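# Move bottle tray from conveyor onto the side stand

## Task

Take the tray of bottles now waiting on the conveyor at the second red stop (the one between arm4 and arm3; the belt runs toward scene +y, and the first stop sits between arm2 and arm1) and set it on the stand next to the conveyor. It counts only if the tray rests upright and entirely on the stand and every bottle is still upright inside it.

## Robot and tools

SETUP. Four identical Kinova Gen3 arms (arm1, arm2, arm3, arm4). Each has seven joints, a right hand with index, middle and ring fingers plus a thumb (sixteen independent hinge motors), and a wrist camera (armN_cam_wrist). Fixed room cameras: cam_stand, cam_stand_across, cam_stand_end, cam_stand_low. Along y the arms sit in the order arm2, arm1, arm4, arm3.

FRAMES. One scene frame, origin on the floor, +z up. Feet (base_link, metres, quaternion wxyz), each facing its own +x: arm1 (0.038, 0.358, 0.973) q(1.000, 0.001, -0.008, 0.014); arm2 (-0.051, -0.290, 1.013) q(0.998, -0.001, -0.004, -0.055); arm3 (-0.072, 1.919, 0.966) q(1.000, 0.000, 0.001, -0.021); arm4 (0.024, 1.254, 1.005) q(0.998, 0.000, -0.001, 0.064). Reach is about 1.05 m from the joint1 axis. The hand point's own axes: +z along straight fingers toward the tips, +x across the palm away from the thumb, +y outward from the palm face (palm surface at y = -0.062 m, back at y = -0.12 m). A wrist mast on the palm side (x 0.05 to 0.10, z -0.16 to -0.11, up to y +0.06) can collide. Reference posture: joints 1, 3, 5 at 0, joint7 at 1.57, fingers pointing down ahead of the arm, palm toward the left, thumb on the far side from the foot.

TOOL move. Arguments are arm1, arm2, arm3, arm4 (each optional) and cameras. Each arm object holds "joints", a map of absolute targets keyed by joint name, and optional "min_time_s" (0.1 to 8 s, the shortest duration for that arm's motions). Arm joints are in radians, absolute, not offsets: joint1_rad ±6.283 (base spin, positive clockwise seen from above, 0 = along the foot's +x); joint2_rad ±2.249 (shoulder, 0 upright, positive leans forward); joint3_rad ±6.283 (upper-arm twist); joint4_rad ±2.579 (elbow, 0 straight); joint5_rad ±6.283 (forearm twist); joint6_rad ±2.099 (wrist bend); joint7_rad ±6.283 (hand roll, positive counter-clockwise viewed from behind the hand). Done tolerance 0.01 rad. Speed caps 1.39 rad/s (joints 1-4) and 1.22 rad/s (5-7). Joints of one arm start and finish together, so the hand may sweep a wide arc. An arm or joint you omit keeps its old target and may still be pushing. Unknown keys make the call invalid; out-of-range numbers get it refused, and then later move/wait/finished_scene calls in that reply are skipped. One action lasts at most 15 s.

HAND KEYS (same joints map). Sixteen hinge goals, each a number from -1 to +1 scaled linearly between that hinge's stops (tolerance 0.02): hand_index/middle/ring _mcp (knuckle; +1 = -18 deg, -1 = +128 deg toward the palm, straight at 0.75), _abd (sideways swing away from the thumb, ±60 deg, straight 0), _pip (-29/+108, straight 0.58), _dip (-21/+117, straight 0.70); hand_thumb_cmc (swings the thumb in front of the palm toward -1; -20/+120, straight 0.71), hand_thumb_axl (spins it about its length; straight 0.68), hand_thumb_mcp (straight 0.23), hand_thumb_ipl (straight 0.17). Settings: hand_current_limit (-1 to 1, maps 0 to 550 mA, floor 11 mA; starts at +0.4) and hand_speed (-0.96 to 1, rate = (n+1)/2 × 8.5 rad/s; starts at -0.6). Omitted keys keep their goals; resending a hinge's current reading as its goal slackens a grip. A finger presses only while its goal lies past the object's surface. Fingers are 0.139 m long from knuckle to tip, with rubber caps on the last 0.03 m.

cameras: list of names or ["all"]; [] for none. Defaults: all for an empty move, none otherwise. Images may lag the state slightly; the "pictures" line gives their order.

TOOL wait: seconds (0 to 10); nothing new is commanded. Optional cameras as in move.
TOOL zoom_image: camera plus region [x0, y0, x1, y1] in pixels from the image's top-left, at most 504 wide and tall; only cameras in the latest images.
TOOL finished_scene: scene (integer, the current scene number). Irreversible; the tray must already be settled.

RESULTS. "move:" line gives per robot "done" or the worst status. joint_status words: done; off_target (stopped short, may still push); time_out (gives up and holds); not_followed (the collision check withheld targets; may retry later); limit_stop_at_motor_heat (resend the target). "as last shown" lists uncommanded robots whose lines are repeated (status "not commanded"). on_its_own reports uncommanded activity. Joint velocities in rad/s ("within noise" when still). Joint torques in N m, positive toward larger joint values, with per-arm offset and noise. Flange force is along the tool axes, has error, "no reading" near singularities. hand_state words per motor: moving, goal, blocked, overload. Currents in mA, positive toward -1. hand_goal_<motor> shows each written goal. MOTOR HOT and OVER-TEMPERATURE FAULT lines warn of heating.

AVOID. Knocking or dropping the tray or bottles, or pushing anything out of the work area. Robots pressing on each other, including one hand closing on another's fingers; the safety check may react late and ignores finger contact. The Gen3 keeps pushing on contact. Torque fault if a sensor exceeds 104.5 N m (joints 1-4) or 51.3 N m (joints 5-7), or a joint deviates over 5 deg from plan: the arm freezes 10 s and hand commands are lost, so resend them. Hand motors at 495 mA or more for 5 s cumulative shut down for 10 s. Holding loads or straining toward unreachable poses heats motors; at 75 °C the arm sags. The scene keeps running while you think, and loose objects may be nudged.

Each tool is called after "Request:" as name(argument=value, ...), one argument or row to a line, values as JSON.

## Session

Request:
move(
  cameras=["cam_stand","cam_stand_across","cam_stand_end","cam_stand_low"],
)

Scene clock: 0.00 s.
Joint torques (N m): no reading
Motor temperatures (°C): arm1=[32 32 34 35 36 36 36] | arm2=[34 39 34 34 38 39 43] | arm3=[34 34 30 32 40 47 40] | arm4=[35 38 32 31 42 41 38]
Flange force (N): no reading
Joint velocities: within noise
arm1.joint_positions: joint1_rad=+0.291 joint2_rad=-0.460 joint3_rad=-0.110 joint4_rad=+1.473 joint5_rad=-0.018 joint6_rad=+1.938 joint7_rad=+1.628 hand_index_mcp=+0.753 hand_index_abd=+0.000 hand_index_pip=+0.577 hand_index_dip=+0.696 hand_middle_mcp=+0.753 hand_middle_abd=+0.000 hand_middle_pip=+0.577 hand_middle_dip=+0.696 hand_ring_mcp=+0.753 hand_ring_abd=+0.000 hand_ring_pip=+0.577 hand_ring_dip=+0.696 hand_thumb_cmc=+0.714 hand_thumb_axl=+0.677 hand_thumb_mcp=+0.226 hand_thumb_ipl=+0.168 hand_current_limit=+0.400 hand_speed=-0.600
arm1.joint_status: not commanded
arm1.hand_state: goal,goal,goal,goal,goal,goal,goal,goal,goal,goal,goal,goal,goal,goal,goal,goal
arm1.index_mcp_current_ma: 0
arm1.index_abd_current_ma: 0
arm1.index_pip_current_ma: 0
arm1.index_dip_current_ma: 0
arm1.middle_mcp_current_ma: 0
arm1.middle_abd_current_ma: 0
arm1.middle_pip_current_ma: 0
arm1.middle_dip_current_ma: 0
arm1.ring_mcp_current_ma: 0
arm1.ring_abd_current_ma: 0
arm1.ring_pip_current_ma: 0
arm1.ring_dip_current_ma: 0
arm1.thumb_cmc_current_ma: 0
arm1.thumb_axl_current_ma: 0
arm1.thumb_mcp_current_ma: 0
arm1.thumb_ipl_current_ma: 0
arm1.hand_goal_index_mcp: 0.754
arm1.hand_goal_index_abd: 0.000
arm1.hand_goal_index_pip: 0.576
arm1.hand_goal_index_dip: 0.696
arm1.hand_goal_middle_mcp: 0.754
arm1.hand_goal_middle_abd: 0.000
arm1.hand_goal_middle_pip: 0.576
arm1.hand_goal_middle_dip: 0.696
arm1.hand_goal_ring_mcp: 0.754
arm1.hand_goal_ring_abd: 0.000
arm1.hand_goal_ring_pip: 0.576
arm1.hand_goal_ring_dip: 0.696
arm1.hand_goal_thumb_cmc: 0.714
arm1.hand_goal_thumb_axl: 0.678
arm1.hand_goal_thumb_mcp: 0.226
arm1.hand_goal_thumb_ipl: 0.168
arm1.hand: x=+0.1931 y=+0.4097 z=+1.5082 quat_wxyz=(+0.099, +0.048, +0.994, -0.025) (m; scene frame)
arm2.joint_positions: joint1_rad=-0.114 joint2_rad=-0.457 joint3_rad=-0.079 joint4_rad=+1.457 joint5_rad=+0.009 joint6_rad=+1.944 joint7_rad=+1.791 hand_index_mcp=+0.753 hand_index_abd=+0.000 hand_index_pip=+0.577 hand_index_dip=+0.696 hand_middle_mcp=+0.753 hand_middle_abd=+0.000 hand_middle_pip=+0.577 hand_middle_dip=+0.696 hand_ring_mcp=+0.753 hand_ring_abd=+0.000 hand_ring_pip=+0.577 hand_ring_dip=+0.696 hand_thumb_cmc=+0.714 hand_thumb_axl=+0.677 hand_thumb_mcp=+0.226 hand_thumb_ipl=+0.168 hand_current_limit=+0.400 hand_speed=-0.600
arm2.joint_status: not commanded
arm2.hand_state: goal,goal,goal,goal,goal,goal,goal,goal,goal,goal,goal,goal,goal,goal,goal,goal
arm2.index_mcp_current_ma: 0
arm2.index_abd_current_ma: 0
arm2.index_pip_current_ma: 0
arm2.index_dip_current_ma: 0
arm2.middle_mcp_current_ma: 0
arm2.middle_abd_current_ma: 0
arm2.middle_pip_current_ma: 0
arm2.middle_dip_current_ma: 0
arm2.ring_mcp_current_ma: 0
arm2.ring_abd_current_ma: 0
arm2.ring_pip_current_ma: 0
arm2.ring_dip_current_ma: 0
arm2.thumb_cmc_current_ma: 0
arm2.thumb_axl_current_ma: 0
arm2.thumb_mcp_current_ma: 0
arm2.thumb_ipl_current_ma: 0
arm2.hand_goal_index_mcp: 0.754
arm2.hand_goal_index_abd: 0.000
arm2.hand_goal_index_pip: 0.576
arm2.hand_goal_index_dip: 0.696
arm2.hand_goal_middle_mcp: 0.754
arm2.hand_goal_middle_abd: 0.000
arm2.hand_goal_middle_pip: 0.576
arm2.hand_goal_middle_dip: 0.696
arm2.hand_goal_ring_mcp: 0.754
arm2.hand_goal_ring_abd: 0.000
arm2.hand_goal_ring_pip: 0.576
arm2.hand_goal_ring_dip: 0.696
arm2.hand_goal_thumb_cmc: 0.714
arm2.hand_goal_thumb_axl: 0.678
arm2.hand_goal_thumb_mcp: 0.226
arm2.hand_goal_thumb_ipl: 0.168
arm2.hand: x=+0.0804 y=-0.2091 z=+1.5475 quat_wxyz=(+0.100, -0.146, +0.984, -0.031) (m; scene frame)
arm3.joint_positions: joint1_rad=-0.641 joint2_rad=-0.404 joint3_rad=-0.083 joint4_rad=+1.505 joint5_rad=-0.065 joint6_rad=+1.998 joint7_rad=+1.608 hand_index_mcp=+0.753 hand_index_abd=+0.000 hand_index_pip=+0.577 hand_index_dip=+0.696 hand_middle_mcp=+0.753 hand_middle_abd=+0.000 hand_middle_pip=+0.577 hand_middle_dip=+0.696 hand_ring_mcp=+0.753 hand_ring_abd=+0.000 hand_ring_pip=+0.577 hand_ring_dip=+0.696 hand_thumb_cmc=+0.714 hand_thumb_axl=+0.677 hand_thumb_mcp=+0.226 hand_thumb_ipl=+0.168 hand_current_limit=+0.400 hand_speed=-0.600
arm3.joint_status: not commanded
arm3.hand_state: goal,goal,goal,goal,goal,goal,goal,goal,goal,goal,goal,goal,goal,goal,goal,goal
arm3.index_mcp_current_ma: 0
arm3.index_abd_current_ma: 0
arm3.index_pip_current_ma: 0
arm3.index_dip_current_ma: 0
arm3.middle_mcp_current_ma: 0
arm3.middle_abd_current_ma: 0
arm3.middle_pip_current_ma: 0
arm3.middle_dip_current_ma: 0
arm3.ring_mcp_current_ma: 0
arm3.ring_abd_current_ma: 0
arm3.ring_pip_current_ma: 0
arm3.ring_dip_current_ma: 0
arm3.thumb_cmc_current_ma: 0
arm3.thumb_axl_current_ma: 0
arm3.thumb_mcp_current_ma: 0
arm3.thumb_ipl_current_ma: 0
arm3.hand_goal_index_mcp: 0.754
arm3.hand_goal_index_abd: 0.000
arm3.hand_goal_index_pip: 0.576
arm3.hand_goal_index_dip: 0.696
arm3.hand_goal_middle_mcp: 0.754
arm3.hand_goal_middle_abd: 0.000
arm3.hand_goal_middle_pip: 0.576
arm3.hand_goal_middle_dip: 0.696
arm3.hand_goal_ring_mcp: 0.754
arm3.hand_goal_ring_abd: 0.000
arm3.hand_goal_ring_pip: 0.576
arm3.hand_goal_ring_dip: 0.696
arm3.hand_goal_thumb_cmc: 0.714
arm3.hand_goal_thumb_axl: 0.678
arm3.hand_goal_thumb_mcp: 0.226
arm3.hand_goal_thumb_ipl: 0.168
arm3.hand: x=-0.0130 y=+2.0763 z=+1.4817 quat_wxyz=(+0.015, -0.362, +0.932, +0.019) (m; scene frame)
arm4.joint_positions: joint1_rad=+0.081 joint2_rad=-0.371 joint3_rad=-0.033 joint4_rad=+1.460 joint5_rad=-0.017 joint6_rad=+1.954 joint7_rad=+1.752 hand_index_mcp=+0.753 hand_index_abd=+0.000 hand_index_pip=+0.577 hand_index_dip=+0.696 hand_middle_mcp=+0.753 hand_middle_abd=+0.000 hand_middle_pip=+0.577 hand_middle_dip=+0.696 hand_ring_mcp=+0.753 hand_ring_abd=+0.000 hand_ring_pip=+0.577 hand_ring_dip=+0.696 hand_thumb_cmc=+0.714 hand_thumb_axl=+0.677 hand_thumb_mcp=+0.226 hand_thumb_ipl=+0.168 hand_current_limit=+0.400 hand_speed=-0.600
arm4.joint_status: not commanded
arm4.hand_state: goal,goal,goal,goal,goal,goal,goal,goal,goal,goal,goal,goal,goal,goal,goal,goal
arm4.index_mcp_current_ma: 0
arm4.index_abd_current_ma: 0
arm4.index_pip_current_ma: 0
arm4.index_dip_current_ma: 0
arm4.middle_mcp_current_ma: 0
arm4.middle_abd_current_ma: 0
arm4.middle_pip_current_ma: 0
arm4.middle_dip_current_ma: 0
arm4.ring_mcp_current_ma: 0
arm4.ring_abd_current_ma: 0
arm4.ring_pip_current_ma: 0
arm4.ring_dip_current_ma: 0
arm4.thumb_cmc_current_ma: 0
arm4.thumb_axl_current_ma: 0
arm4.thumb_mcp_current_ma: 0
arm4.thumb_ipl_current_ma: 0
arm4.hand_goal_index_mcp: 0.754
arm4.hand_goal_index_abd: 0.000
arm4.hand_goal_index_pip: 0.576
arm4.hand_goal_index_dip: 0.696
arm4.hand_goal_middle_mcp: 0.754
arm4.hand_goal_middle_abd: 0.000
arm4.hand_goal_middle_pip: 0.576
arm4.hand_goal_middle_dip: 0.696
arm4.hand_goal_ring_mcp: 0.754
arm4.hand_goal_ring_abd: 0.000
arm4.hand_goal_ring_pip: 0.576
arm4.hand_goal_ring_dip: 0.696
arm4.hand_goal_thumb_cmc: 0.714
arm4.hand_goal_thumb_axl: 0.678
arm4.hand_goal_thumb_mcp: 0.226
arm4.hand_goal_thumb_ipl: 0.168
arm4.hand: x=+0.1781 y=+1.3369 z=+1.5290 quat_wxyz=(+0.050, -0.133, +0.990, -0.001) (m; scene frame)
pictures: cam_stand, cam_stand_across, cam_stand_end, cam_stand_low
Images, in order (width x height): cam_stand 896x504, cam_stand_across 896x504, cam_stand_end 896x504, cam_stand_low 896x504.

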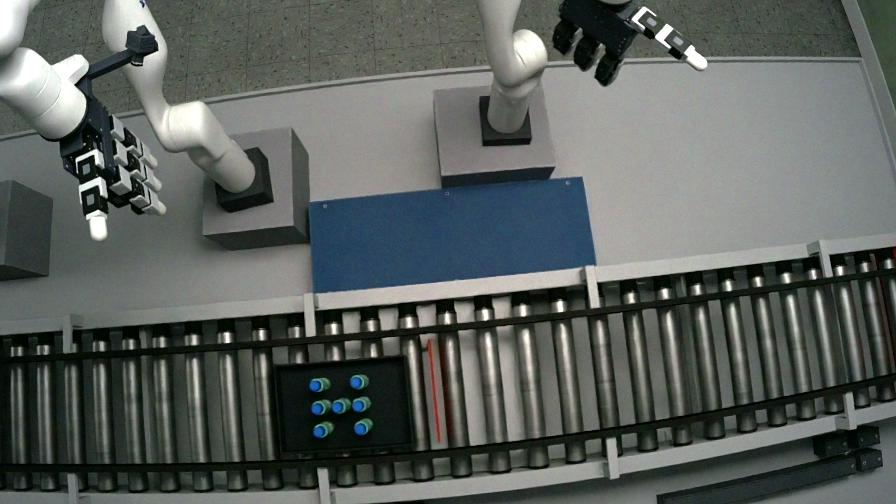

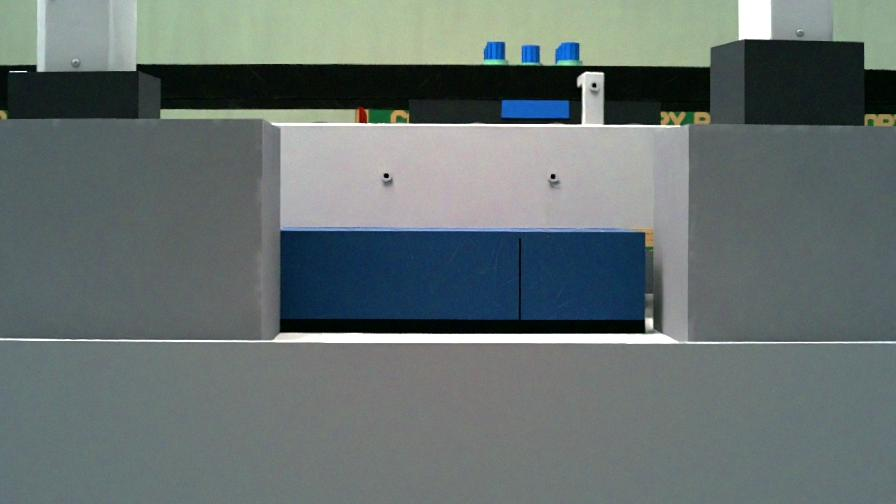

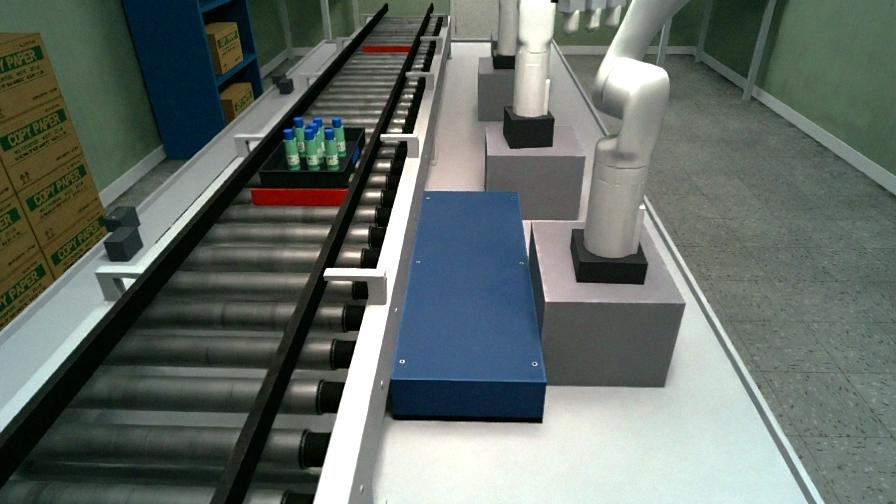

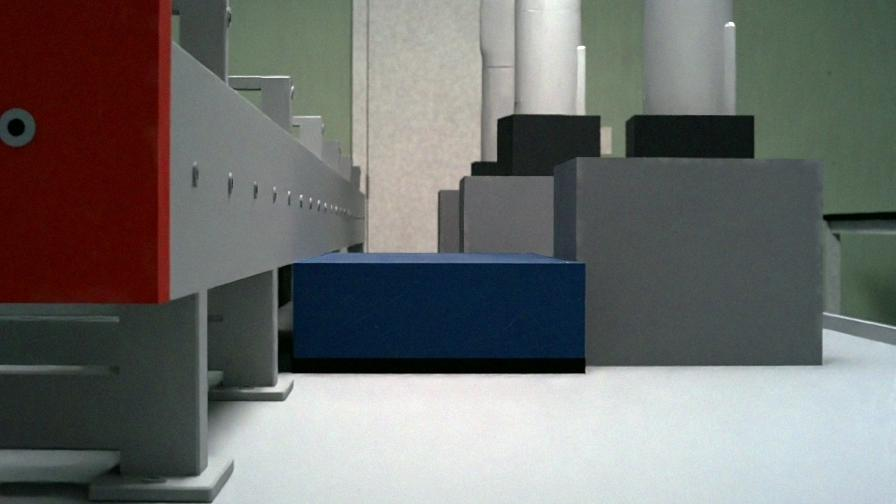

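Request:
zoom_image(
  camera="cam_stand",
  region=[250, 320, 450, 490],
)

Request:
zoom_image(
  camera="cam_stand_end",
  region=[230, 90, 430, 230],
)

Request:
zoom_image(
  camera="cam_stand_across",
  region=[380, 20, 700, 200],
)

Scaled by 2.520 from the camera's 896x504 image, which has a finer 1280x720 frame.

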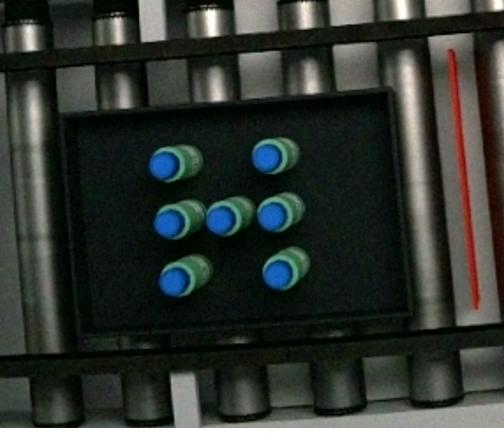

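Scaled by 2.520 from the camera's 896x504 image, which has a finer 1280x720 frame.

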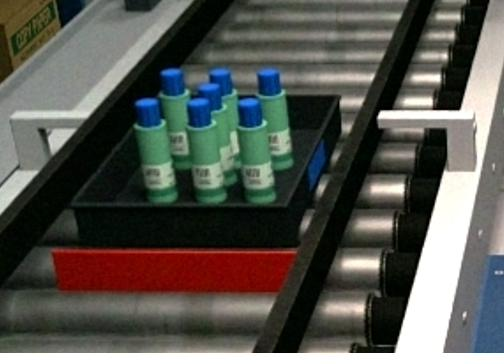

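Scaled by 1.575 from the camera's 896x504 image, which has a finer 1280x720 frame.

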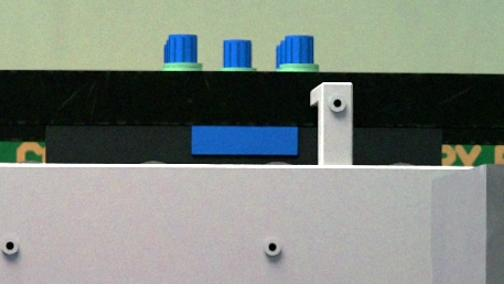

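Request:
move(
  arm4={"joints":{"joint1_rad":0.4535,"joint2_rad":0.903,"joint3_rad":0,"joint4_rad":1.1455,"joint5_rad":-0.764,"joint6_rad":1.464,"joint7_rad":2.131,"hand_index_mcp":1,"hand_middle_mcp":1,"hand_ring_mcp":1,"hand_index_pip":1,"hand_middle_pip":1,"hand_ring_pip":1,"hand_index_dip":0.5,"hand_middle_dip":0.5,"hand_ring_dip":0.5,"hand_thumb_mcp":0.8,"hand_current_limit":0.78}},
  arm3={"joints":{"joint1_rad":-0.0655,"joint2_rad":1.0153,"joint3_rad":0,"joint4_rad":0.7646,"joint5_rad":0.821,"joint6_rad":1.4421,"joint7_rad":-1.7395,"hand_index_mcp":1,"hand_middle_mcp":1,"hand_ring_mcp":1,"hand_index_pip":1,"hand_middle_pip":1,"hand_ring_pip":1,"hand_index_dip":0.5,"hand_middle_dip":0.5,"hand_ring_dip":0.5,"hand_thumb_mcp":0.8,"hand_current_limit":0.78}},
  cameras=["cam_stand","cam_stand_across"],
)

Scene clock: 185.43 s.
Joint torques (N m): arm1=[-0.84 0.08 0.26 -6.92 0.04 -0.46 0.12] | arm2=[0.82 0.68 -0.88 -8.41 0.13 -0.77 -0.34] | arm3=[-0.49 -25.84 2.14 -10.39 2.03 0.11 0.22] | arm4=[1.63 -22.19 -3.56 -7.85 -1.68 1.53 -0.33]
Motor temperatures (°C): arm1=[32 32 34 35 36 36 36] | arm2=[34 39 34 34 38 39 43] | arm3=[34 34 30 33 40 47 40] | arm4=[35 37 32 32 42 41 38]
Flange force (N): arm1=[-4.2 0.8 -4.0] | arm2=[1.6 -4.6 2.3] | arm3=[-12.4 -3.0 3.0] | arm4=[4.9 1.6 4.0]
move: arm3 done; arm4 done
Joint velocities: within noise
arm1, arm2: as last shown
arm1.joint_positions: joint1_rad=+0.291 joint2_rad=-0.460 joint3_rad=-0.110 joint4_rad=+1.473 joint5_rad=-0.018 joint6_rad=+1.938 joint7_rad=+1.628 hand_index_mcp=+0.753 hand_index_abd=+0.000 hand_index_pip=+0.577 hand_index_dip=+0.696 hand_middle_mcp=+0.753 hand_middle_abd=+0.000 hand_middle_pip=+0.577 hand_middle_dip=+0.696 hand_ring_mcp=+0.753 hand_ring_abd=+0.000 hand_ring_pip=+0.577 hand_ring_dip=+0.696 hand_thumb_cmc=+0.714 hand_thumb_axl=+0.677 hand_thumb_mcp=+0.224 hand_thumb_ipl=+0.168 hand_current_limit=+0.400 hand_speed=-0.600
arm1.index_mcp_current_ma: -1
arm1.middle_mcp_current_ma: -1
arm1.ring_mcp_current_ma: -1
arm1.thumb_axl_current_ma: -1
arm1.thumb_mcp_current_ma: -3
arm2.joint_positions: joint1_rad=-0.114 joint2_rad=-0.457 joint3_rad=-0.079 joint4_rad=+1.457 joint5_rad=+0.009 joint6_rad=+1.944 joint7_rad=+1.791 hand_index_mcp=+0.753 hand_index_abd=+0.000 hand_index_pip=+0.577 hand_index_dip=+0.696 hand_middle_mcp=+0.753 hand_middle_abd=+0.000 hand_middle_pip=+0.577 hand_middle_dip=+0.696 hand_ring_mcp=+0.753 hand_ring_abd=+0.000 hand_ring_pip=+0.577 hand_ring_dip=+0.696 hand_thumb_cmc=+0.714 hand_thumb_axl=+0.677 hand_thumb_mcp=+0.224 hand_thumb_ipl=+0.168 hand_current_limit=+0.400 hand_speed=-0.600
arm2.thumb_mcp_current_ma: -1
arm3.joint_positions: joint1_rad=-0.065 joint2_rad=+1.015 joint3_rad=+0.000 joint4_rad=+0.765 joint5_rad=+0.821 joint6_rad=+1.442 joint7_rad=-1.740 hand_index_mcp=+1.000 hand_index_abd=+0.000 hand_index_pip=+0.997 hand_index_dip=+0.502 hand_middle_mcp=+1.000 hand_middle_abd=+0.000 hand_middle_pip=+0.997 hand_middle_dip=+0.502 hand_ring_mcp=+1.000 hand_ring_abd=+0.000 hand_ring_pip=+0.997 hand_ring_dip=+0.503 hand_thumb_cmc=+0.717 hand_thumb_axl=+0.677 hand_thumb_mcp=+0.795 hand_thumb_ipl=+0.168 hand_current_limit=+0.780 hand_speed=-0.600
arm3.joint_status: all done
arm3.hand_state: goal,goal,goal,goal,goal,goal,goal,goal,goal,goal,goal,goal,goal,goal,goal,goal
arm3.index_mcp_current_ma: 0
arm3.index_abd_current_ma: 0
arm3.index_pip_current_ma: -1
arm3.index_dip_current_ma: 1
arm3.middle_mcp_current_ma: 0
arm3.middle_abd_current_ma: 0
arm3.middle_pip_current_ma: -1
arm3.middle_dip_current_ma: 1
arm3.ring_mcp_current_ma: 0
arm3.ring_abd_current_ma: 0
arm3.ring_pip_current_ma: -1
arm3.ring_dip_current_ma: 1
arm3.thumb_cmc_current_ma: 1
arm3.thumb_axl_current_ma: 0
arm3.thumb_mcp_current_ma: -4
arm3.thumb_ipl_current_ma: 0
arm3.hand_goal_index_mcp: 1.000
arm3.hand_goal_index_abd: 0.000
arm3.hand_goal_index_pip: 1.000
arm3.hand_goal_index_dip: 0.500
arm3.hand_goal_middle_mcp: 1.000
arm3.hand_goal_middle_abd: 0.000
arm3.hand_goal_middle_pip: 1.000
arm3.hand_goal_middle_dip: 0.500
arm3.hand_goal_ring_mcp: 1.000
arm3.hand_goal_ring_abd: 0.000
arm3.hand_goal_ring_pip: 1.000
arm3.hand_goal_ring_dip: 0.500
arm3.hand_goal_thumb_cmc: 0.714
arm3.hand_goal_thumb_axl: 0.678
arm3.hand_goal_thumb_mcp: 0.800
arm3.hand_goal_thumb_ipl: 0.168
arm3.hand: x=+0.5717 y=+1.6316 z=+1.2611 quat_wxyz=(+0.395, +0.919, +0.000, +0.000) (m; scene frame)
arm4.joint_positions: joint1_rad=+0.453 joint2_rad=+0.903 joint3_rad=+0.000 joint4_rad=+1.145 joint5_rad=-0.764 joint6_rad=+1.464 joint7_rad=+2.131 hand_index_mcp=+1.000 hand_index_abd=+0.000 hand_index_pip=+0.997 hand_index_dip=+0.503 hand_middle_mcp=+1.000 hand_middle_abd=+0.000 hand_middle_pip=+0.997 hand_middle_dip=+0.503 hand_ring_mcp=+1.000 hand_ring_abd=+0.000 hand_ring_pip=+0.997 hand_ring_dip=+0.503 hand_thumb_cmc=+0.717 hand_thumb_axl=+0.677 hand_thumb_mcp=+0.794 hand_thumb_ipl=+0.168 hand_current_limit=+0.780 hand_speed=-0.600
arm4.joint_status: all done
arm4.hand_state: goal,goal,goal,goal,goal,goal,goal,goal,goal,goal,goal,goal,goal,goal,goal,goal
arm4.index_mcp_current_ma: -1
arm4.index_abd_current_ma: 0
arm4.index_pip_current_ma: -12
arm4.index_dip_current_ma: 10
arm4.middle_mcp_current_ma: -1
arm4.middle_abd_current_ma: 0
arm4.middle_pip_current_ma: -12
arm4.middle_dip_current_ma: 10
arm4.ring_mcp_current_ma: -1
arm4.ring_abd_current_ma: 0
arm4.ring_pip_current_ma: -13
arm4.ring_dip_current_ma: 10
arm4.thumb_cmc_current_ma: 12
arm4.thumb_axl_current_ma: -3
arm4.thumb_mcp_current_ma: -32
arm4.thumb_ipl_current_ma: -1
arm4.hand_goal_index_mcp: 1.000
arm4.hand_goal_index_abd: 0.000
arm4.hand_goal_index_pip: 1.000
arm4.hand_goal_index_dip: 0.500
arm4.hand_goal_middle_mcp: 1.000
arm4.hand_goal_middle_abd: 0.000
arm4.hand_goal_middle_pip: 1.000
arm4.hand_goal_middle_dip: 0.500
arm4.hand_goal_ring_mcp: 1.000
arm4.hand_goal_ring_abd: 0.000
arm4.hand_goal_ring_pip: 1.000
arm4.hand_goal_ring_dip: 0.500
arm4.hand_goal_thumb_cmc: 0.714
arm4.hand_goal_thumb_axl: 0.678
arm4.hand_goal_thumb_mcp: 0.800
arm4.hand_goal_thumb_ipl: 0.168
arm4.hand: x=+0.6146 y=+1.3130 z=+1.2618 quat_wxyz=(+0.000, +0.000, +0.918, +0.396) (m; scene frame)
pictures: cam_stand, cam_stand_across
Images, in order (width x height): cam_stand 896x504, cam_stand_across 896x504.

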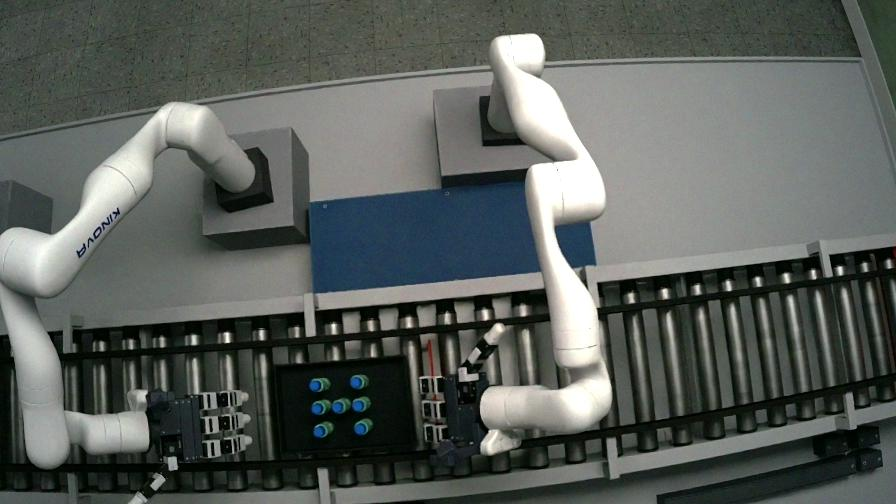

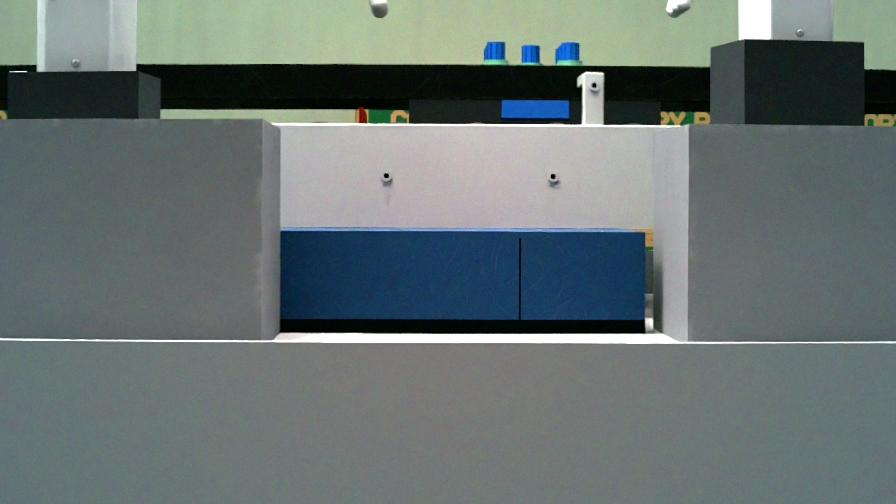

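Request:
move(
  arm4={"joints":{"joint1_rad":0.4373,"joint2_rad":1.0802,"joint4_rad":1.2115,"joint5_rad":-0.8130,"joint6_rad":1.2840,"joint7_rad":2.2994,"hand_speed":-0.95},"min_time_s":2.5},
  arm3={"joints":{"joint1_rad":-0.0504,"joint2_rad":1.1543,"joint4_rad":0.8739,"joint5_rad":0.8718,"joint6_rad":1.2707,"joint7_rad":-1.9214,"hand_speed":-0.95},"min_time_s":2.5},
  cameras=["cam_stand","cam_stand_across","cam_stand_end"],
)

Request:
zoom_image(
  camera="cam_stand",
  region=[200, 330, 500, 490],
)

Request:
zoom_image(
  camera="cam_stand_across",
  region=[340, 20, 740, 150],
)

Scene clock: 196.80 s.
Joint torques (N m): arm1=[-0.97 -0.03 0.19 -6.97 0.04 -0.55 0.09] | arm2=[0.93 0.63 -0.94 -8.39 0.16 -0.73 -0.32] | arm3=[-0.45 -26.38 2.3 -9.74 1.88 0.51 0.19] | arm4=[1.63 -23 -3.76 -6.82 -1.42 1.79 -0.31]
Motor temperatures (°C): arm1=[32 32 34 35 36 36 36] | arm2=[34 39 34 34 38 39 43] | arm3=[34 35 30 33 40 47 40] | arm4=[35 38 32 32 42 41 38]
Flange force (N): arm1=[-4.3 0.6 -4.2] | arm2=[1.5 -4.8 2.3] | arm3=[-11.8 -1.3 1.2] | arm4=[4.7 2.4 2.6]
move: arm3 done; arm4 done
Joint velocities: within noise
arm1, arm2: as last shown
arm3.joint_positions: joint1_rad=-0.050 joint2_rad=+1.154 joint3_rad=+0.000 joint4_rad=+0.874 joint5_rad=+0.872 joint6_rad=+1.271 joint7_rad=-1.921 hand_index_mcp=+1.000 hand_index_abd=+0.000 hand_index_pip=+0.997 hand_index_dip=+0.502 hand_middle_mcp=+1.000 hand_middle_abd=+0.000 hand_middle_pip=+0.997 hand_middle_dip=+0.502 hand_ring_mcp=+1.000 hand_ring_abd=+0.000 hand_ring_pip=+0.997 hand_ring_dip=+0.503 hand_thumb_cmc=+0.717 hand_thumb_axl=+0.677 hand_thumb_mcp=+0.795 hand_thumb_ipl=+0.168 hand_current_limit=+0.780 hand_speed=-0.950
arm3.joint_status: all done
arm3.hand_state: goal,goal,goal,goal,goal,goal,goal,goal,goal,goal,goal,goal,goal,goal,goal,goal
arm3.index_mcp_current_ma: 0
arm3.index_abd_current_ma: 0
arm3.index_pip_current_ma: -1
arm3.index_dip_current_ma: 1
arm3.middle_mcp_current_ma: 0
arm3.middle_abd_current_ma: 0
arm3.middle_pip_current_ma: -1
arm3.middle_dip_current_ma: 1
arm3.ring_mcp_current_ma: 0
arm3.ring_abd_current_ma: 0
arm3.ring_pip_current_ma: -1
arm3.ring_dip_current_ma: 1
arm3.thumb_cmc_current_ma: 1
arm3.thumb_axl_current_ma: 0
arm3.thumb_mcp_current_ma: -4
arm3.thumb_ipl_current_ma: 0
arm3.hand_goal_index_mcp: 1.000
arm3.hand_goal_index_abd: 0.000
arm3.hand_goal_index_pip: 1.000
arm3.hand_goal_index_dip: 0.500
arm3.hand_goal_middle_mcp: 1.000
arm3.hand_goal_middle_abd: 0.000
arm3.hand_goal_middle_pip: 1.000
arm3.hand_goal_middle_dip: 0.500
arm3.hand_goal_ring_mcp: 1.000
arm3.hand_goal_ring_abd: 0.000
arm3.hand_goal_ring_pip: 1.000
arm3.hand_goal_ring_dip: 0.500
arm3.hand_goal_thumb_cmc: 0.714
arm3.hand_goal_thumb_axl: 0.678
arm3.hand_goal_thumb_mcp: 0.800
arm3.hand_goal_thumb_ipl: 0.168
arm3.hand: x=+0.5725 y=+1.6205 z=+1.1381 quat_wxyz=(+0.399, +0.917, +0.000, -0.001) (m; scene frame)
arm4.joint_positions: joint1_rad=+0.437 joint2_rad=+1.080 joint3_rad=+0.000 joint4_rad=+1.211 joint5_rad=-0.813 joint6_rad=+1.284 joint7_rad=+2.299 hand_index_mcp=+1.000 hand_index_abd=+0.000 hand_index_pip=+0.997 hand_index_dip=+0.503 hand_middle_mcp=+1.000 hand_middle_abd=+0.000 hand_middle_pip=+0.997 hand_middle_dip=+0.503 hand_ring_mcp=+1.000 hand_ring_abd=+0.000 hand_ring_pip=+0.997 hand_ring_dip=+0.503 hand_thumb_cmc=+0.717 hand_thumb_axl=+0.677 hand_thumb_mcp=+0.794 hand_thumb_ipl=+0.168 hand_current_limit=+0.780 hand_speed=-0.950
arm4.joint_status: all done
arm4.hand_state: goal,goal,goal,goal,goal,goal,goal,goal,goal,goal,goal,goal,goal,goal,goal,goal
arm4.index_mcp_current_ma: -1
arm4.index_abd_current_ma: 0
arm4.index_pip_current_ma: -12
arm4.index_dip_current_ma: 10
arm4.middle_mcp_current_ma: -1
arm4.middle_abd_current_ma: 0
arm4.middle_pip_current_ma: -12
arm4.middle_dip_current_ma: 10
arm4.ring_mcp_current_ma: -1
arm4.ring_abd_current_ma: 0
arm4.ring_pip_current_ma: -12
arm4.ring_dip_current_ma: 10
arm4.thumb_cmc_current_ma: 12
arm4.thumb_axl_current_ma: -3
arm4.thumb_mcp_current_ma: -31
arm4.thumb_ipl_current_ma: -1
arm4.hand_goal_index_mcp: 1.000
arm4.hand_goal_index_abd: 0.000
arm4.hand_goal_index_pip: 1.000
arm4.hand_goal_index_dip: 0.500
arm4.hand_goal_middle_mcp: 1.000
arm4.hand_goal_middle_abd: 0.000
arm4.hand_goal_middle_pip: 1.000
arm4.hand_goal_middle_dip: 0.500
arm4.hand_goal_ring_mcp: 1.000
arm4.hand_goal_ring_abd: 0.000
arm4.hand_goal_ring_pip: 1.000
arm4.hand_goal_ring_dip: 0.500
arm4.hand_goal_thumb_cmc: 0.714
arm4.hand_goal_thumb_axl: 0.678
arm4.hand_goal_thumb_mcp: 0.800
arm4.hand_goal_thumb_ipl: 0.168
arm4.hand: x=+0.6170 y=+1.3238 z=+1.1383 quat_wxyz=(+0.001, +0.000, +0.917, +0.399) (m; scene frame)
pictures: cam_stand, cam_stand_across, cam_stand_end
Images, in order (width x height): cam_stand 896x504, cam_stand_across 896x504, cam_stand_end 896x504.

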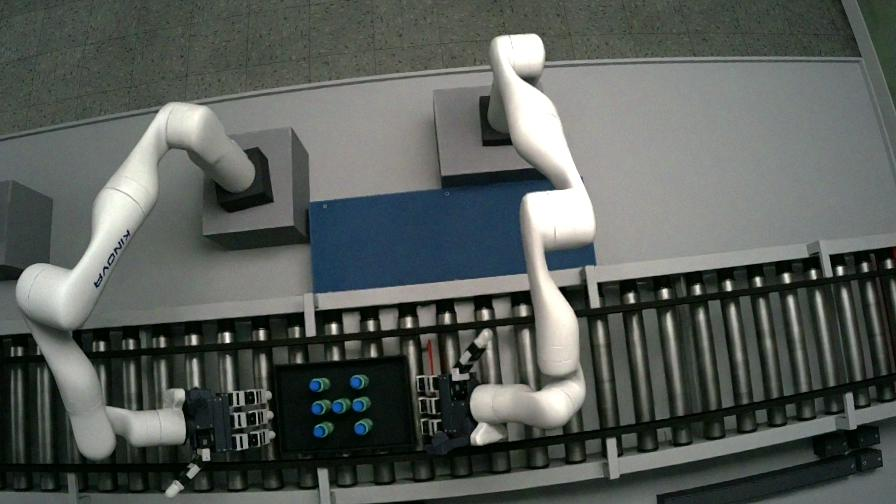

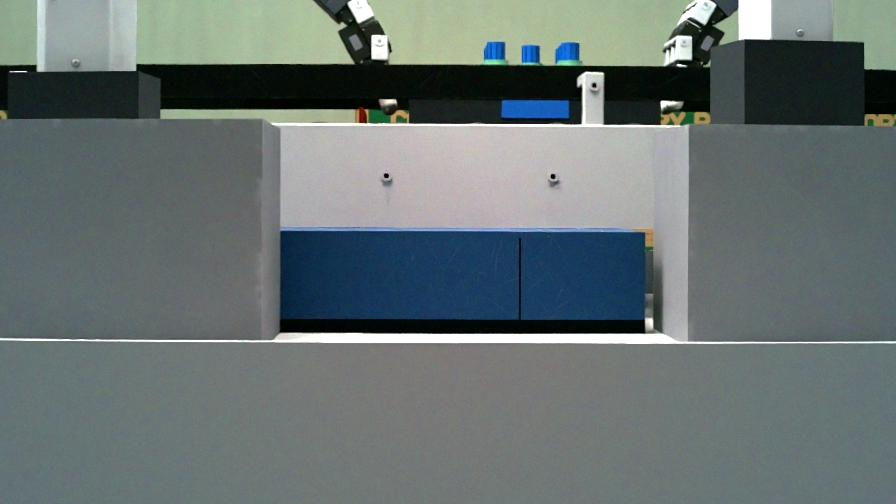

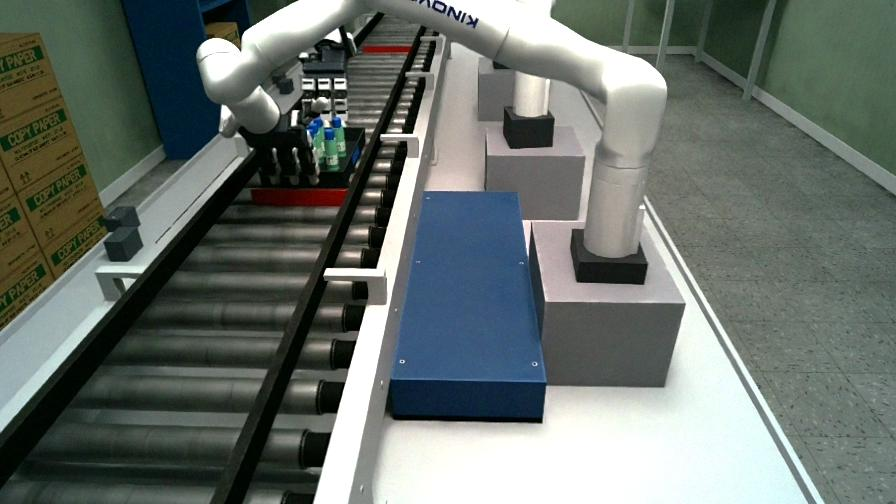

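Scaled by 1.680 from the camera's 896x504 image, which has a finer 1280x720 frame.

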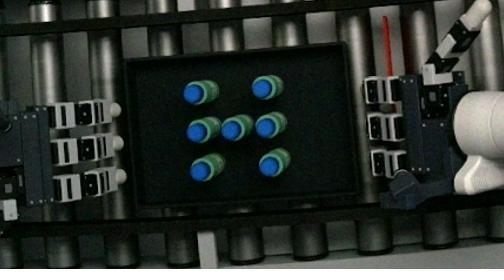

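Scaled by 1.260 from the camera's 896x504 image, which has a finer 1280x720 frame.

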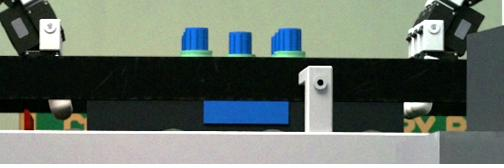

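Request:
move(
  arm4={"joints":{"joint1_rad":0.3976,"joint2_rad":1.0650,"joint4_rad":1.2507,"joint5_rad":-0.8389,"joint6_rad":1.2460,"joint7_rad":2.2969},"min_time_s":4},
  arm3={"joints":{"joint1_rad":-0.0130,"joint2_rad":1.1576,"joint4_rad":0.8661,"joint5_rad":0.8803,"joint6_rad":1.2476,"joint7_rad":-1.8952},"min_time_s":4},
  cameras=["cam_stand","cam_stand_across","cam_stand_end"],
)

Request:
zoom_image(
  camera="cam_stand",
  region=[200, 330, 500, 490],
)

Scene clock: 219.97 s.
Joint torques (N m): arm1=[-0.95 -0.07 0.19 -6.91 0.06 -0.49 0.14] | arm2=[0.95 0.64 -0.81 -8.36 0.15 -0.73 -0.33] | arm3=[34.53 -17.08 26.16 -7.25 12.55 3.37 0.14] | arm4=[-29.65 -9.7 -31.44 2.63 -10.23 9.36 -0.35]
Motor temperatures (°C): arm1=[32 32 34 35 36 36 36] | arm2=[34 39 34 34 38 39 43] | arm3=[34 35 30 33 40 47 40] | arm4=[35 38 32 32 42 41 38]
Flange force (N): arm1=[-4.5 0.7 -4.2] | arm2=[1.3 -4.5 2.2] | arm3=[-15.7 -26.9 -48.9] | arm4=[6.5 -22.9 -49.9]
move: arm3 done; arm4 done
Joint velocities: within noise
arm1, arm2: as last shown
arm3.joint_positions: joint1_rad=-0.013 joint2_rad=+1.158 joint3_rad=+0.000 joint4_rad=+0.866 joint5_rad=+0.880 joint6_rad=+1.248 joint7_rad=-1.895 hand_index_mcp=+1.003 hand_index_abd=+0.016 hand_index_pip=+1.002 hand_index_dip=+0.569 hand_middle_mcp=+1.003 hand_middle_abd=+0.016 hand_middle_pip=+1.002 hand_middle_dip=+0.567 hand_ring_mcp=+1.003 hand_ring_abd=+0.017 hand_ring_pip=+1.002 hand_ring_dip=+0.568 hand_thumb_cmc=+0.717 hand_thumb_axl=+0.677 hand_thumb_mcp=+0.795 hand_thumb_ipl=+0.168 hand_current_limit=+0.780 hand_speed=-0.950
arm3.joint_status: all done
arm3.hand_state: goal,goal,goal,blocked,goal,goal,goal,blocked,goal,goal,goal,blocked,goal,goal,goal,goal
arm3.index_mcp_current_ma: 1
arm3.index_abd_current_ma: 12
arm3.index_pip_current_ma: 0
arm3.index_dip_current_ma: 146
arm3.middle_mcp_current_ma: 1
arm3.middle_abd_current_ma: 13
arm3.middle_pip_current_ma: 0
arm3.middle_dip_current_ma: 143
arm3.ring_mcp_current_ma: 1
arm3.ring_abd_current_ma: 13
arm3.ring_pip_current_ma: 0
arm3.ring_dip_current_ma: 144
arm3.thumb_cmc_current_ma: 1
arm3.thumb_axl_current_ma: 0
arm3.thumb_mcp_current_ma: -4
arm3.thumb_ipl_current_ma: 0
arm3.hand_goal_index_mcp: 1.000
arm3.hand_goal_index_abd: 0.000
arm3.hand_goal_index_pip: 1.000
arm3.hand_goal_index_dip: 0.500
arm3.hand_goal_middle_mcp: 1.000
arm3.hand_goal_middle_abd: 0.000
arm3.hand_goal_middle_pip: 1.000
arm3.hand_goal_middle_dip: 0.500
arm3.hand_goal_ring_mcp: 1.000
arm3.hand_goal_ring_abd: 0.000
arm3.hand_goal_ring_pip: 1.000
arm3.hand_goal_ring_dip: 0.500
arm3.hand_goal_thumb_cmc: 0.714
arm3.hand_goal_thumb_axl: 0.678
arm3.hand_goal_thumb_mcp: 0.800
arm3.hand_goal_thumb_ipl: 0.168
arm3.hand: x=+0.5726 y=+1.5956 z=+1.1380 quat_wxyz=(+0.399, +0.917, +0.000, -0.001) (m; scene frame)
arm4.joint_positions: joint1_rad=+0.398 joint2_rad=+1.065 joint3_rad=+0.000 joint4_rad=+1.251 joint5_rad=-0.839 joint6_rad=+1.246 joint7_rad=+2.297 hand_index_mcp=+1.003 hand_index_abd=-0.009 hand_index_pip=+1.002 hand_index_dip=+0.583 hand_middle_mcp=+1.003 hand_middle_abd=-0.008 hand_middle_pip=+1.002 hand_middle_dip=+0.586 hand_ring_mcp=+1.003 hand_ring_abd=-0.008 hand_ring_pip=+1.002 hand_ring_dip=+0.588 hand_thumb_cmc=+0.717 hand_thumb_axl=+0.677 hand_thumb_mcp=+0.794 hand_thumb_ipl=+0.168 hand_current_limit=+0.780 hand_speed=-0.950
arm4.joint_status: all done
arm4.hand_state: goal,goal,goal,blocked,goal,goal,goal,blocked,goal,goal,goal,blocked,goal,goal,goal,goal
arm4.index_mcp_current_ma: 10
arm4.index_abd_current_ma: -29
arm4.index_pip_current_ma: 6
arm4.index_dip_current_ma: 381
arm4.middle_mcp_current_ma: 11
arm4.middle_abd_current_ma: -27
arm4.middle_pip_current_ma: 6
arm4.middle_dip_current_ma: 395
arm4.ring_mcp_current_ma: 12
arm4.ring_abd_current_ma: -29
arm4.ring_pip_current_ma: 7
arm4.ring_dip_current_ma: 406
arm4.thumb_cmc_current_ma: 12
arm4.thumb_axl_current_ma: -3
arm4.thumb_mcp_current_ma: -31
arm4.thumb_ipl_current_ma: -1
arm4.hand_goal_index_mcp: 1.000
arm4.hand_goal_index_abd: 0.000
arm4.hand_goal_index_pip: 1.000
arm4.hand_goal_index_dip: 0.500
arm4.hand_goal_middle_mcp: 1.000
arm4.hand_goal_middle_abd: 0.000
arm4.hand_goal_middle_pip: 1.000
arm4.hand_goal_middle_dip: 0.500
arm4.hand_goal_ring_mcp: 1.000
arm4.hand_goal_ring_abd: 0.000
arm4.hand_goal_ring_pip: 1.000
arm4.hand_goal_ring_dip: 0.500
arm4.hand_goal_thumb_cmc: 0.714
arm4.hand_goal_thumb_axl: 0.678
arm4.hand_goal_thumb_mcp: 0.800
arm4.hand_goal_thumb_ipl: 0.168
arm4.hand: x=+0.6170 y=+1.3487 z=+1.1383 quat_wxyz=(+0.001, +0.000, +0.917, +0.399) (m; scene frame)
pictures: cam_stand, cam_stand_across, cam_stand_end
Images, in order (width x height): cam_stand 896x504, cam_stand_across 896x504, cam_stand_end 896x504.

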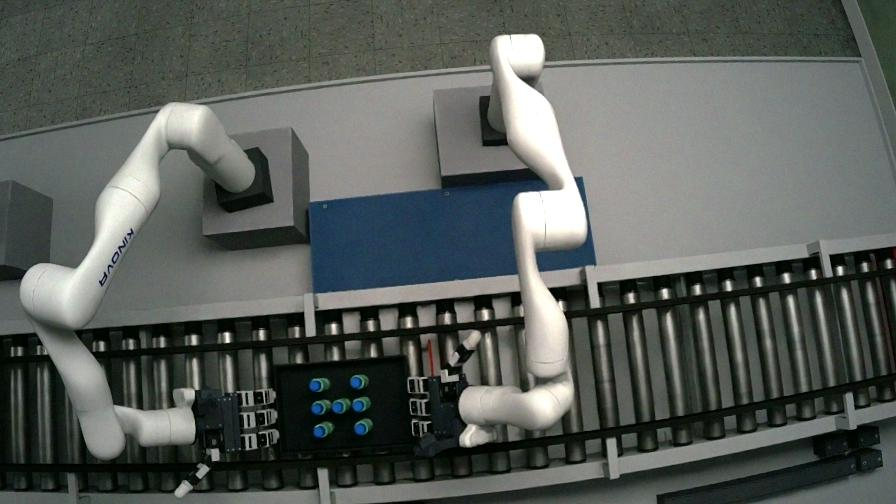

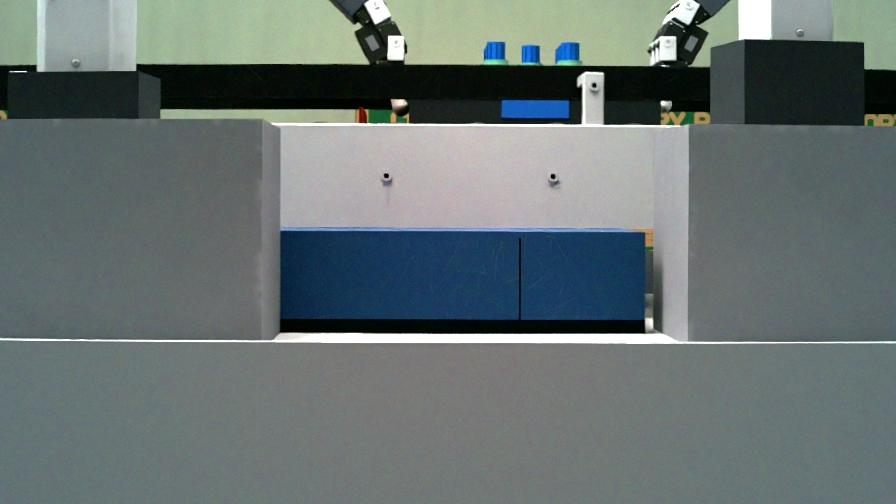

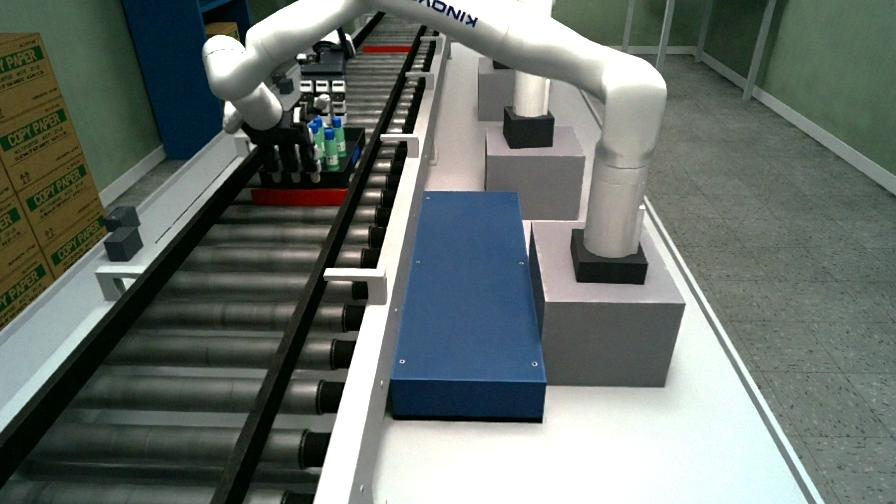

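Scaled by 1.680 from the camera's 896x504 image, which has a finer 1280x720 frame.

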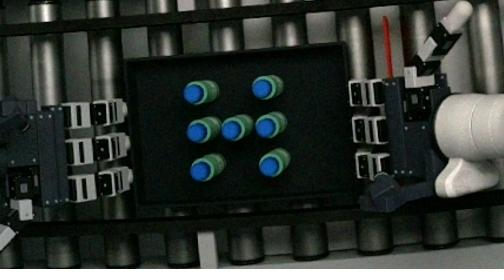

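Request:
move(
  arm4={"joints":{"hand_index_dip":0.42,"hand_middle_dip":0.42,"hand_ring_dip":0.42}},
)

Request:
move(
  arm4={"joints":{"joint1_rad":0.3976,"joint2_rad":0.9965,"joint4_rad":1.2468,"joint5_rad":-0.8223,"joint6_rad":1.2948,"joint7_rad":2.2411},"min_time_s":4},
  arm3={"joints":{"joint1_rad":-0.0130,"joint2_rad":1.1043,"joint4_rad":0.8441,"joint5_rad":0.8626,"joint6_rad":1.2962,"joint7_rad":-1.8349},"min_time_s":4},
  cameras=["cam_stand","cam_stand_across","cam_stand_end"],
)

Request:
zoom_image(
  camera="cam_stand_across",
  region=[340, 0, 740, 150],
)

Scene clock: 241.17 s.
Joint torques (N m): arm1=[-1.02 -0.07 0.27 -6.95 0.11 -0.5 0.16] | arm2=[0.93 0.63 -0.88 -8.34 0.16 -0.77 -0.33] | arm3=[34.55 -17.05 26.17 -7.2 12.58 3.35 0.13] | arm4=[-29.68 -9.73 -31.38 2.66 -10.26 9.35 -0.32]
Motor temperatures (°C): arm1=[32 32 34 35 36 36 36] | arm2=[34 39 34 34 38 39 43] | arm3=[37 35 32 33 42 47 40] | arm4=[37 38 34 32 43 41 38]
Flange force (N): arm1=[-4.5 1.1 -4.1] | arm2=[1.4 -4.7 2.0] | arm3=[-15.4 -26.9 -49.0] | arm4=[6.3 -23.0 -50.0]
move: arm4 off_target
Joint velocities: within noise
arm1, arm2, arm3: as last shown
arm3.hand: x=+0.5725 y=+1.5955 z=+1.1381 quat_wxyz=(+0.399, +0.917, +0.000, -0.001) (m; scene frame)
arm4.joint_positions: joint1_rad=+0.398 joint2_rad=+1.065 joint3_rad=+0.000 joint4_rad=+1.251 joint5_rad=-0.839 joint6_rad=+1.246 joint7_rad=+2.297 hand_index_mcp=+1.003 hand_index_abd=-0.009 hand_index_pip=+1.002 hand_index_dip=+0.583 hand_middle_mcp=+1.003 hand_middle_abd=-0.008 hand_middle_pip=+1.002 hand_middle_dip=+0.586 hand_ring_mcp=+1.003 hand_ring_abd=-0.008 hand_ring_pip=+1.002 hand_ring_dip=+0.588 hand_thumb_cmc=+0.717 hand_thumb_axl=+0.677 hand_thumb_mcp=+0.794 hand_thumb_ipl=+0.168 hand_current_limit=+0.780 hand_speed=-0.950
arm4.joint_status: hand_index_dip off_target (ended at +0.583, target +0.420); hand_middle_dip off_target (ended at +0.586, target +0.420); hand_ring_dip off_target (ended at +0.588, target +0.420)
arm4.hand_state: goal,goal,goal,blocked,goal,goal,goal,blocked,goal,goal,goal,blocked,goal,goal,goal,goal
arm4.index_mcp_current_ma: 10
arm4.index_abd_current_ma: -29
arm4.index_pip_current_ma: 6
arm4.index_dip_current_ma: 490
arm4.middle_mcp_current_ma: 11
arm4.middle_abd_current_ma: -27
arm4.middle_pip_current_ma: 6
arm4.middle_dip_current_ma: 490
arm4.ring_mcp_current_ma: 12
arm4.ring_abd_current_ma: -29
arm4.ring_pip_current_ma: 7
arm4.ring_dip_current_ma: 490
arm4.thumb_cmc_current_ma: 12
arm4.thumb_axl_current_ma: -3
arm4.thumb_mcp_current_ma: -31
arm4.thumb_ipl_current_ma: -1
arm4.hand_goal_index_mcp: 1.000
arm4.hand_goal_index_abd: 0.000
arm4.hand_goal_index_pip: 1.000
arm4.hand_goal_index_dip: 0.420
arm4.hand_goal_middle_mcp: 1.000
arm4.hand_goal_middle_abd: 0.000
arm4.hand_goal_middle_pip: 1.000
arm4.hand_goal_middle_dip: 0.420
arm4.hand_goal_ring_mcp: 1.000
arm4.hand_goal_ring_abd: 0.000
arm4.hand_goal_ring_pip: 1.000
arm4.hand_goal_ring_dip: 0.420
arm4.hand_goal_thumb_cmc: 0.714
arm4.hand_goal_thumb_axl: 0.678
arm4.hand_goal_thumb_mcp: 0.800
arm4.hand_goal_thumb_ipl: 0.168
arm4.hand: x=+0.6170 y=+1.3488 z=+1.1383 quat_wxyz=(+0.001, +0.000, +0.917, +0.399) (m; scene frame)
pictures: none

Scene clock: 245.47 s.
Joint torques (N m): arm1=[-0.96 -0.05 0.15 -6.96 0.05 -0.5 0.14] | arm2=[0.92 0.63 -0.84 -8.39 0.16 -0.79 -0.27] | arm3=[30.89 -31.54 28.04 -12.8 16.11 4.38 0.26] | arm4=[-25.2 -22.66 -31.06 -1.88 -12.83 11.59 -0.39]
Motor temperatures (°C): arm1=[32 32 34 35 36 36 36] | arm2=[34 39 34 34 38 39 43] | arm3=[37 35 32 33 42 47 40] | arm4=[37 38 34 32 43 41 38]
Flange force (N): arm1=[-4.4 0.6 -4.0] | arm2=[1.4 -4.4 2.1] | arm3=[-11.9 -39.6 -28.1] | arm4=[3.8 -35.1 -27.3]
move: arm3 done; arm4 done
Joint velocities: within noise
arm1, arm2: as last shown
arm3.joint_positions: joint1_rad=-0.013 joint2_rad=+1.104 joint3_rad=+0.000 joint4_rad=+0.844 joint5_rad=+0.863 joint6_rad=+1.296 joint7_rad=-1.835 hand_index_mcp=+1.003 hand_index_abd=+0.005 hand_index_pip=+1.002 hand_index_dip=+0.581 hand_middle_mcp=+1.003 hand_middle_abd=+0.006 hand_middle_pip=+1.002 hand_middle_dip=+0.579 hand_ring_mcp=+1.003 hand_ring_abd=+0.006 hand_ring_pip=+1.002 hand_ring_dip=+0.579 hand_thumb_cmc=+0.717 hand_thumb_axl=+0.677 hand_thumb_mcp=+0.795 hand_thumb_ipl=+0.168 hand_current_limit=+0.780 hand_speed=-0.950
arm3.joint_status: all done
arm3.hand_state: goal,goal,goal,blocked,goal,goal,goal,blocked,goal,goal,goal,blocked,goal,goal,goal,goal
arm3.index_mcp_current_ma: 1
arm3.index_abd_current_ma: 2
arm3.index_pip_current_ma: 0
arm3.index_dip_current_ma: 189
arm3.middle_mcp_current_ma: 1
arm3.middle_abd_current_ma: 3
arm3.middle_pip_current_ma: 0
arm3.middle_dip_current_ma: 182
arm3.ring_mcp_current_ma: 1
arm3.ring_abd_current_ma: 3
arm3.ring_pip_current_ma: 0
arm3.ring_dip_current_ma: 182
arm3.thumb_cmc_current_ma: 1
arm3.thumb_axl_current_ma: 0
arm3.thumb_mcp_current_ma: -4
arm3.thumb_ipl_current_ma: 0
arm3.hand_goal_index_mcp: 1.000
arm3.hand_goal_index_abd: 0.000
arm3.hand_goal_index_pip: 1.000
arm3.hand_goal_index_dip: 0.500
arm3.hand_goal_middle_mcp: 1.000
arm3.hand_goal_middle_abd: 0.000
arm3.hand_goal_middle_pip: 1.000
arm3.hand_goal_middle_dip: 0.500
arm3.hand_goal_ring_mcp: 1.000
arm3.hand_goal_ring_abd: 0.000
arm3.hand_goal_ring_pip: 1.000
arm3.hand_goal_ring_dip: 0.500
arm3.hand_goal_thumb_cmc: 0.714
arm3.hand_goal_thumb_axl: 0.678
arm3.hand_goal_thumb_mcp: 0.800
arm3.hand_goal_thumb_ipl: 0.168
arm3.hand: x=+0.5725 y=+1.5955 z=+1.1801 quat_wxyz=(+0.399, +0.917, +0.000, -0.001) (m; scene frame)
arm4.joint_positions: joint1_rad=+0.398 joint2_rad=+0.997 joint3_rad=+0.000 joint4_rad=+1.247 joint5_rad=-0.822 joint6_rad=+1.295 joint7_rad=+2.241 hand_index_mcp=+1.003 hand_index_abd=+0.000 hand_index_pip=+1.002 hand_index_dip=+0.583 hand_middle_mcp=+1.003 hand_middle_abd=+0.000 hand_middle_pip=+1.002 hand_middle_dip=+0.586 hand_ring_mcp=+1.003 hand_ring_abd=+0.000 hand_ring_pip=+1.002 hand_ring_dip=+0.588 hand_thumb_cmc=+0.717 hand_thumb_axl=+0.677 hand_thumb_mcp=+0.794 hand_thumb_ipl=+0.168 hand_current_limit=+0.780 hand_speed=-0.950
arm4.joint_status: all done
arm4.hand_state: goal,goal,goal,blocked,goal,goal,goal,blocked,goal,goal,goal,blocked,goal,goal,goal,goal
arm4.index_mcp_current_ma: 11
arm4.index_abd_current_ma: 0
arm4.index_pip_current_ma: 6
arm4.index_dip_current_ma: 489
arm4.middle_mcp_current_ma: 12
arm4.middle_abd_current_ma: 1
arm4.middle_pip_current_ma: 6
arm4.middle_dip_current_ma: 490
arm4.ring_mcp_current_ma: 13
arm4.ring_abd_current_ma: 0
arm4.ring_pip_current_ma: 7
arm4.ring_dip_current_ma: 490
arm4.thumb_cmc_current_ma: 12
arm4.thumb_axl_current_ma: -3
arm4.thumb_mcp_current_ma: -31
arm4.thumb_ipl_current_ma: -1
arm4.hand_goal_index_mcp: 1.000
arm4.hand_goal_index_abd: 0.000
arm4.hand_goal_index_pip: 1.000
arm4.hand_goal_index_dip: 0.420
arm4.hand_goal_middle_mcp: 1.000
arm4.hand_goal_middle_abd: 0.000
arm4.hand_goal_middle_pip: 1.000
arm4.hand_goal_middle_dip: 0.420
arm4.hand_goal_ring_mcp: 1.000
arm4.hand_goal_ring_abd: 0.000
arm4.hand_goal_ring_pip: 1.000
arm4.hand_goal_ring_dip: 0.420
arm4.hand_goal_thumb_cmc: 0.714
arm4.hand_goal_thumb_axl: 0.678
arm4.hand_goal_thumb_mcp: 0.800
arm4.hand_goal_thumb_ipl: 0.168
arm4.hand: x=+0.6169 y=+1.3488 z=+1.1803 quat_wxyz=(+0.001, +0.000, +0.917, +0.399) (m; scene frame)
pictures: cam_stand, cam_stand_across, cam_stand_end
Images, in order (width x height): cam_stand 896x504, cam_stand_across 896x504, cam_stand_end 896x504.

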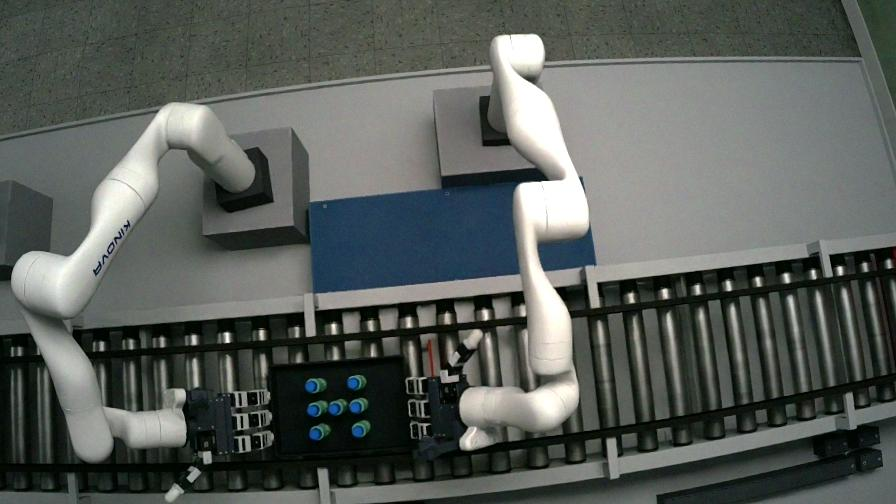

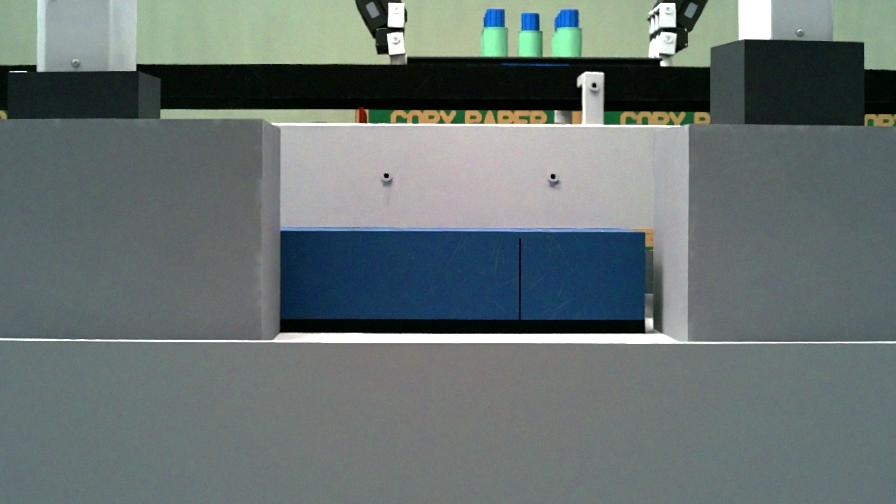

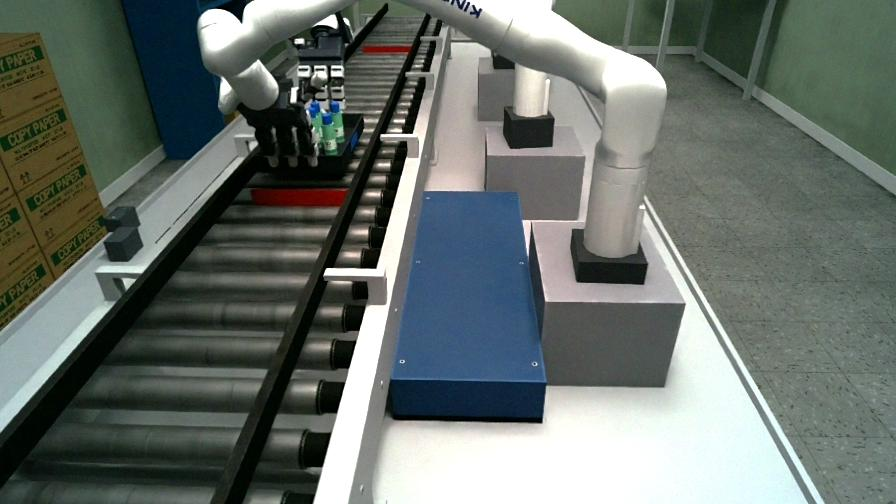

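Scaled by 1.260 from the camera's 896x504 image, which has a finer 1280x720 frame.

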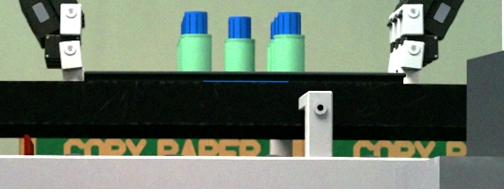

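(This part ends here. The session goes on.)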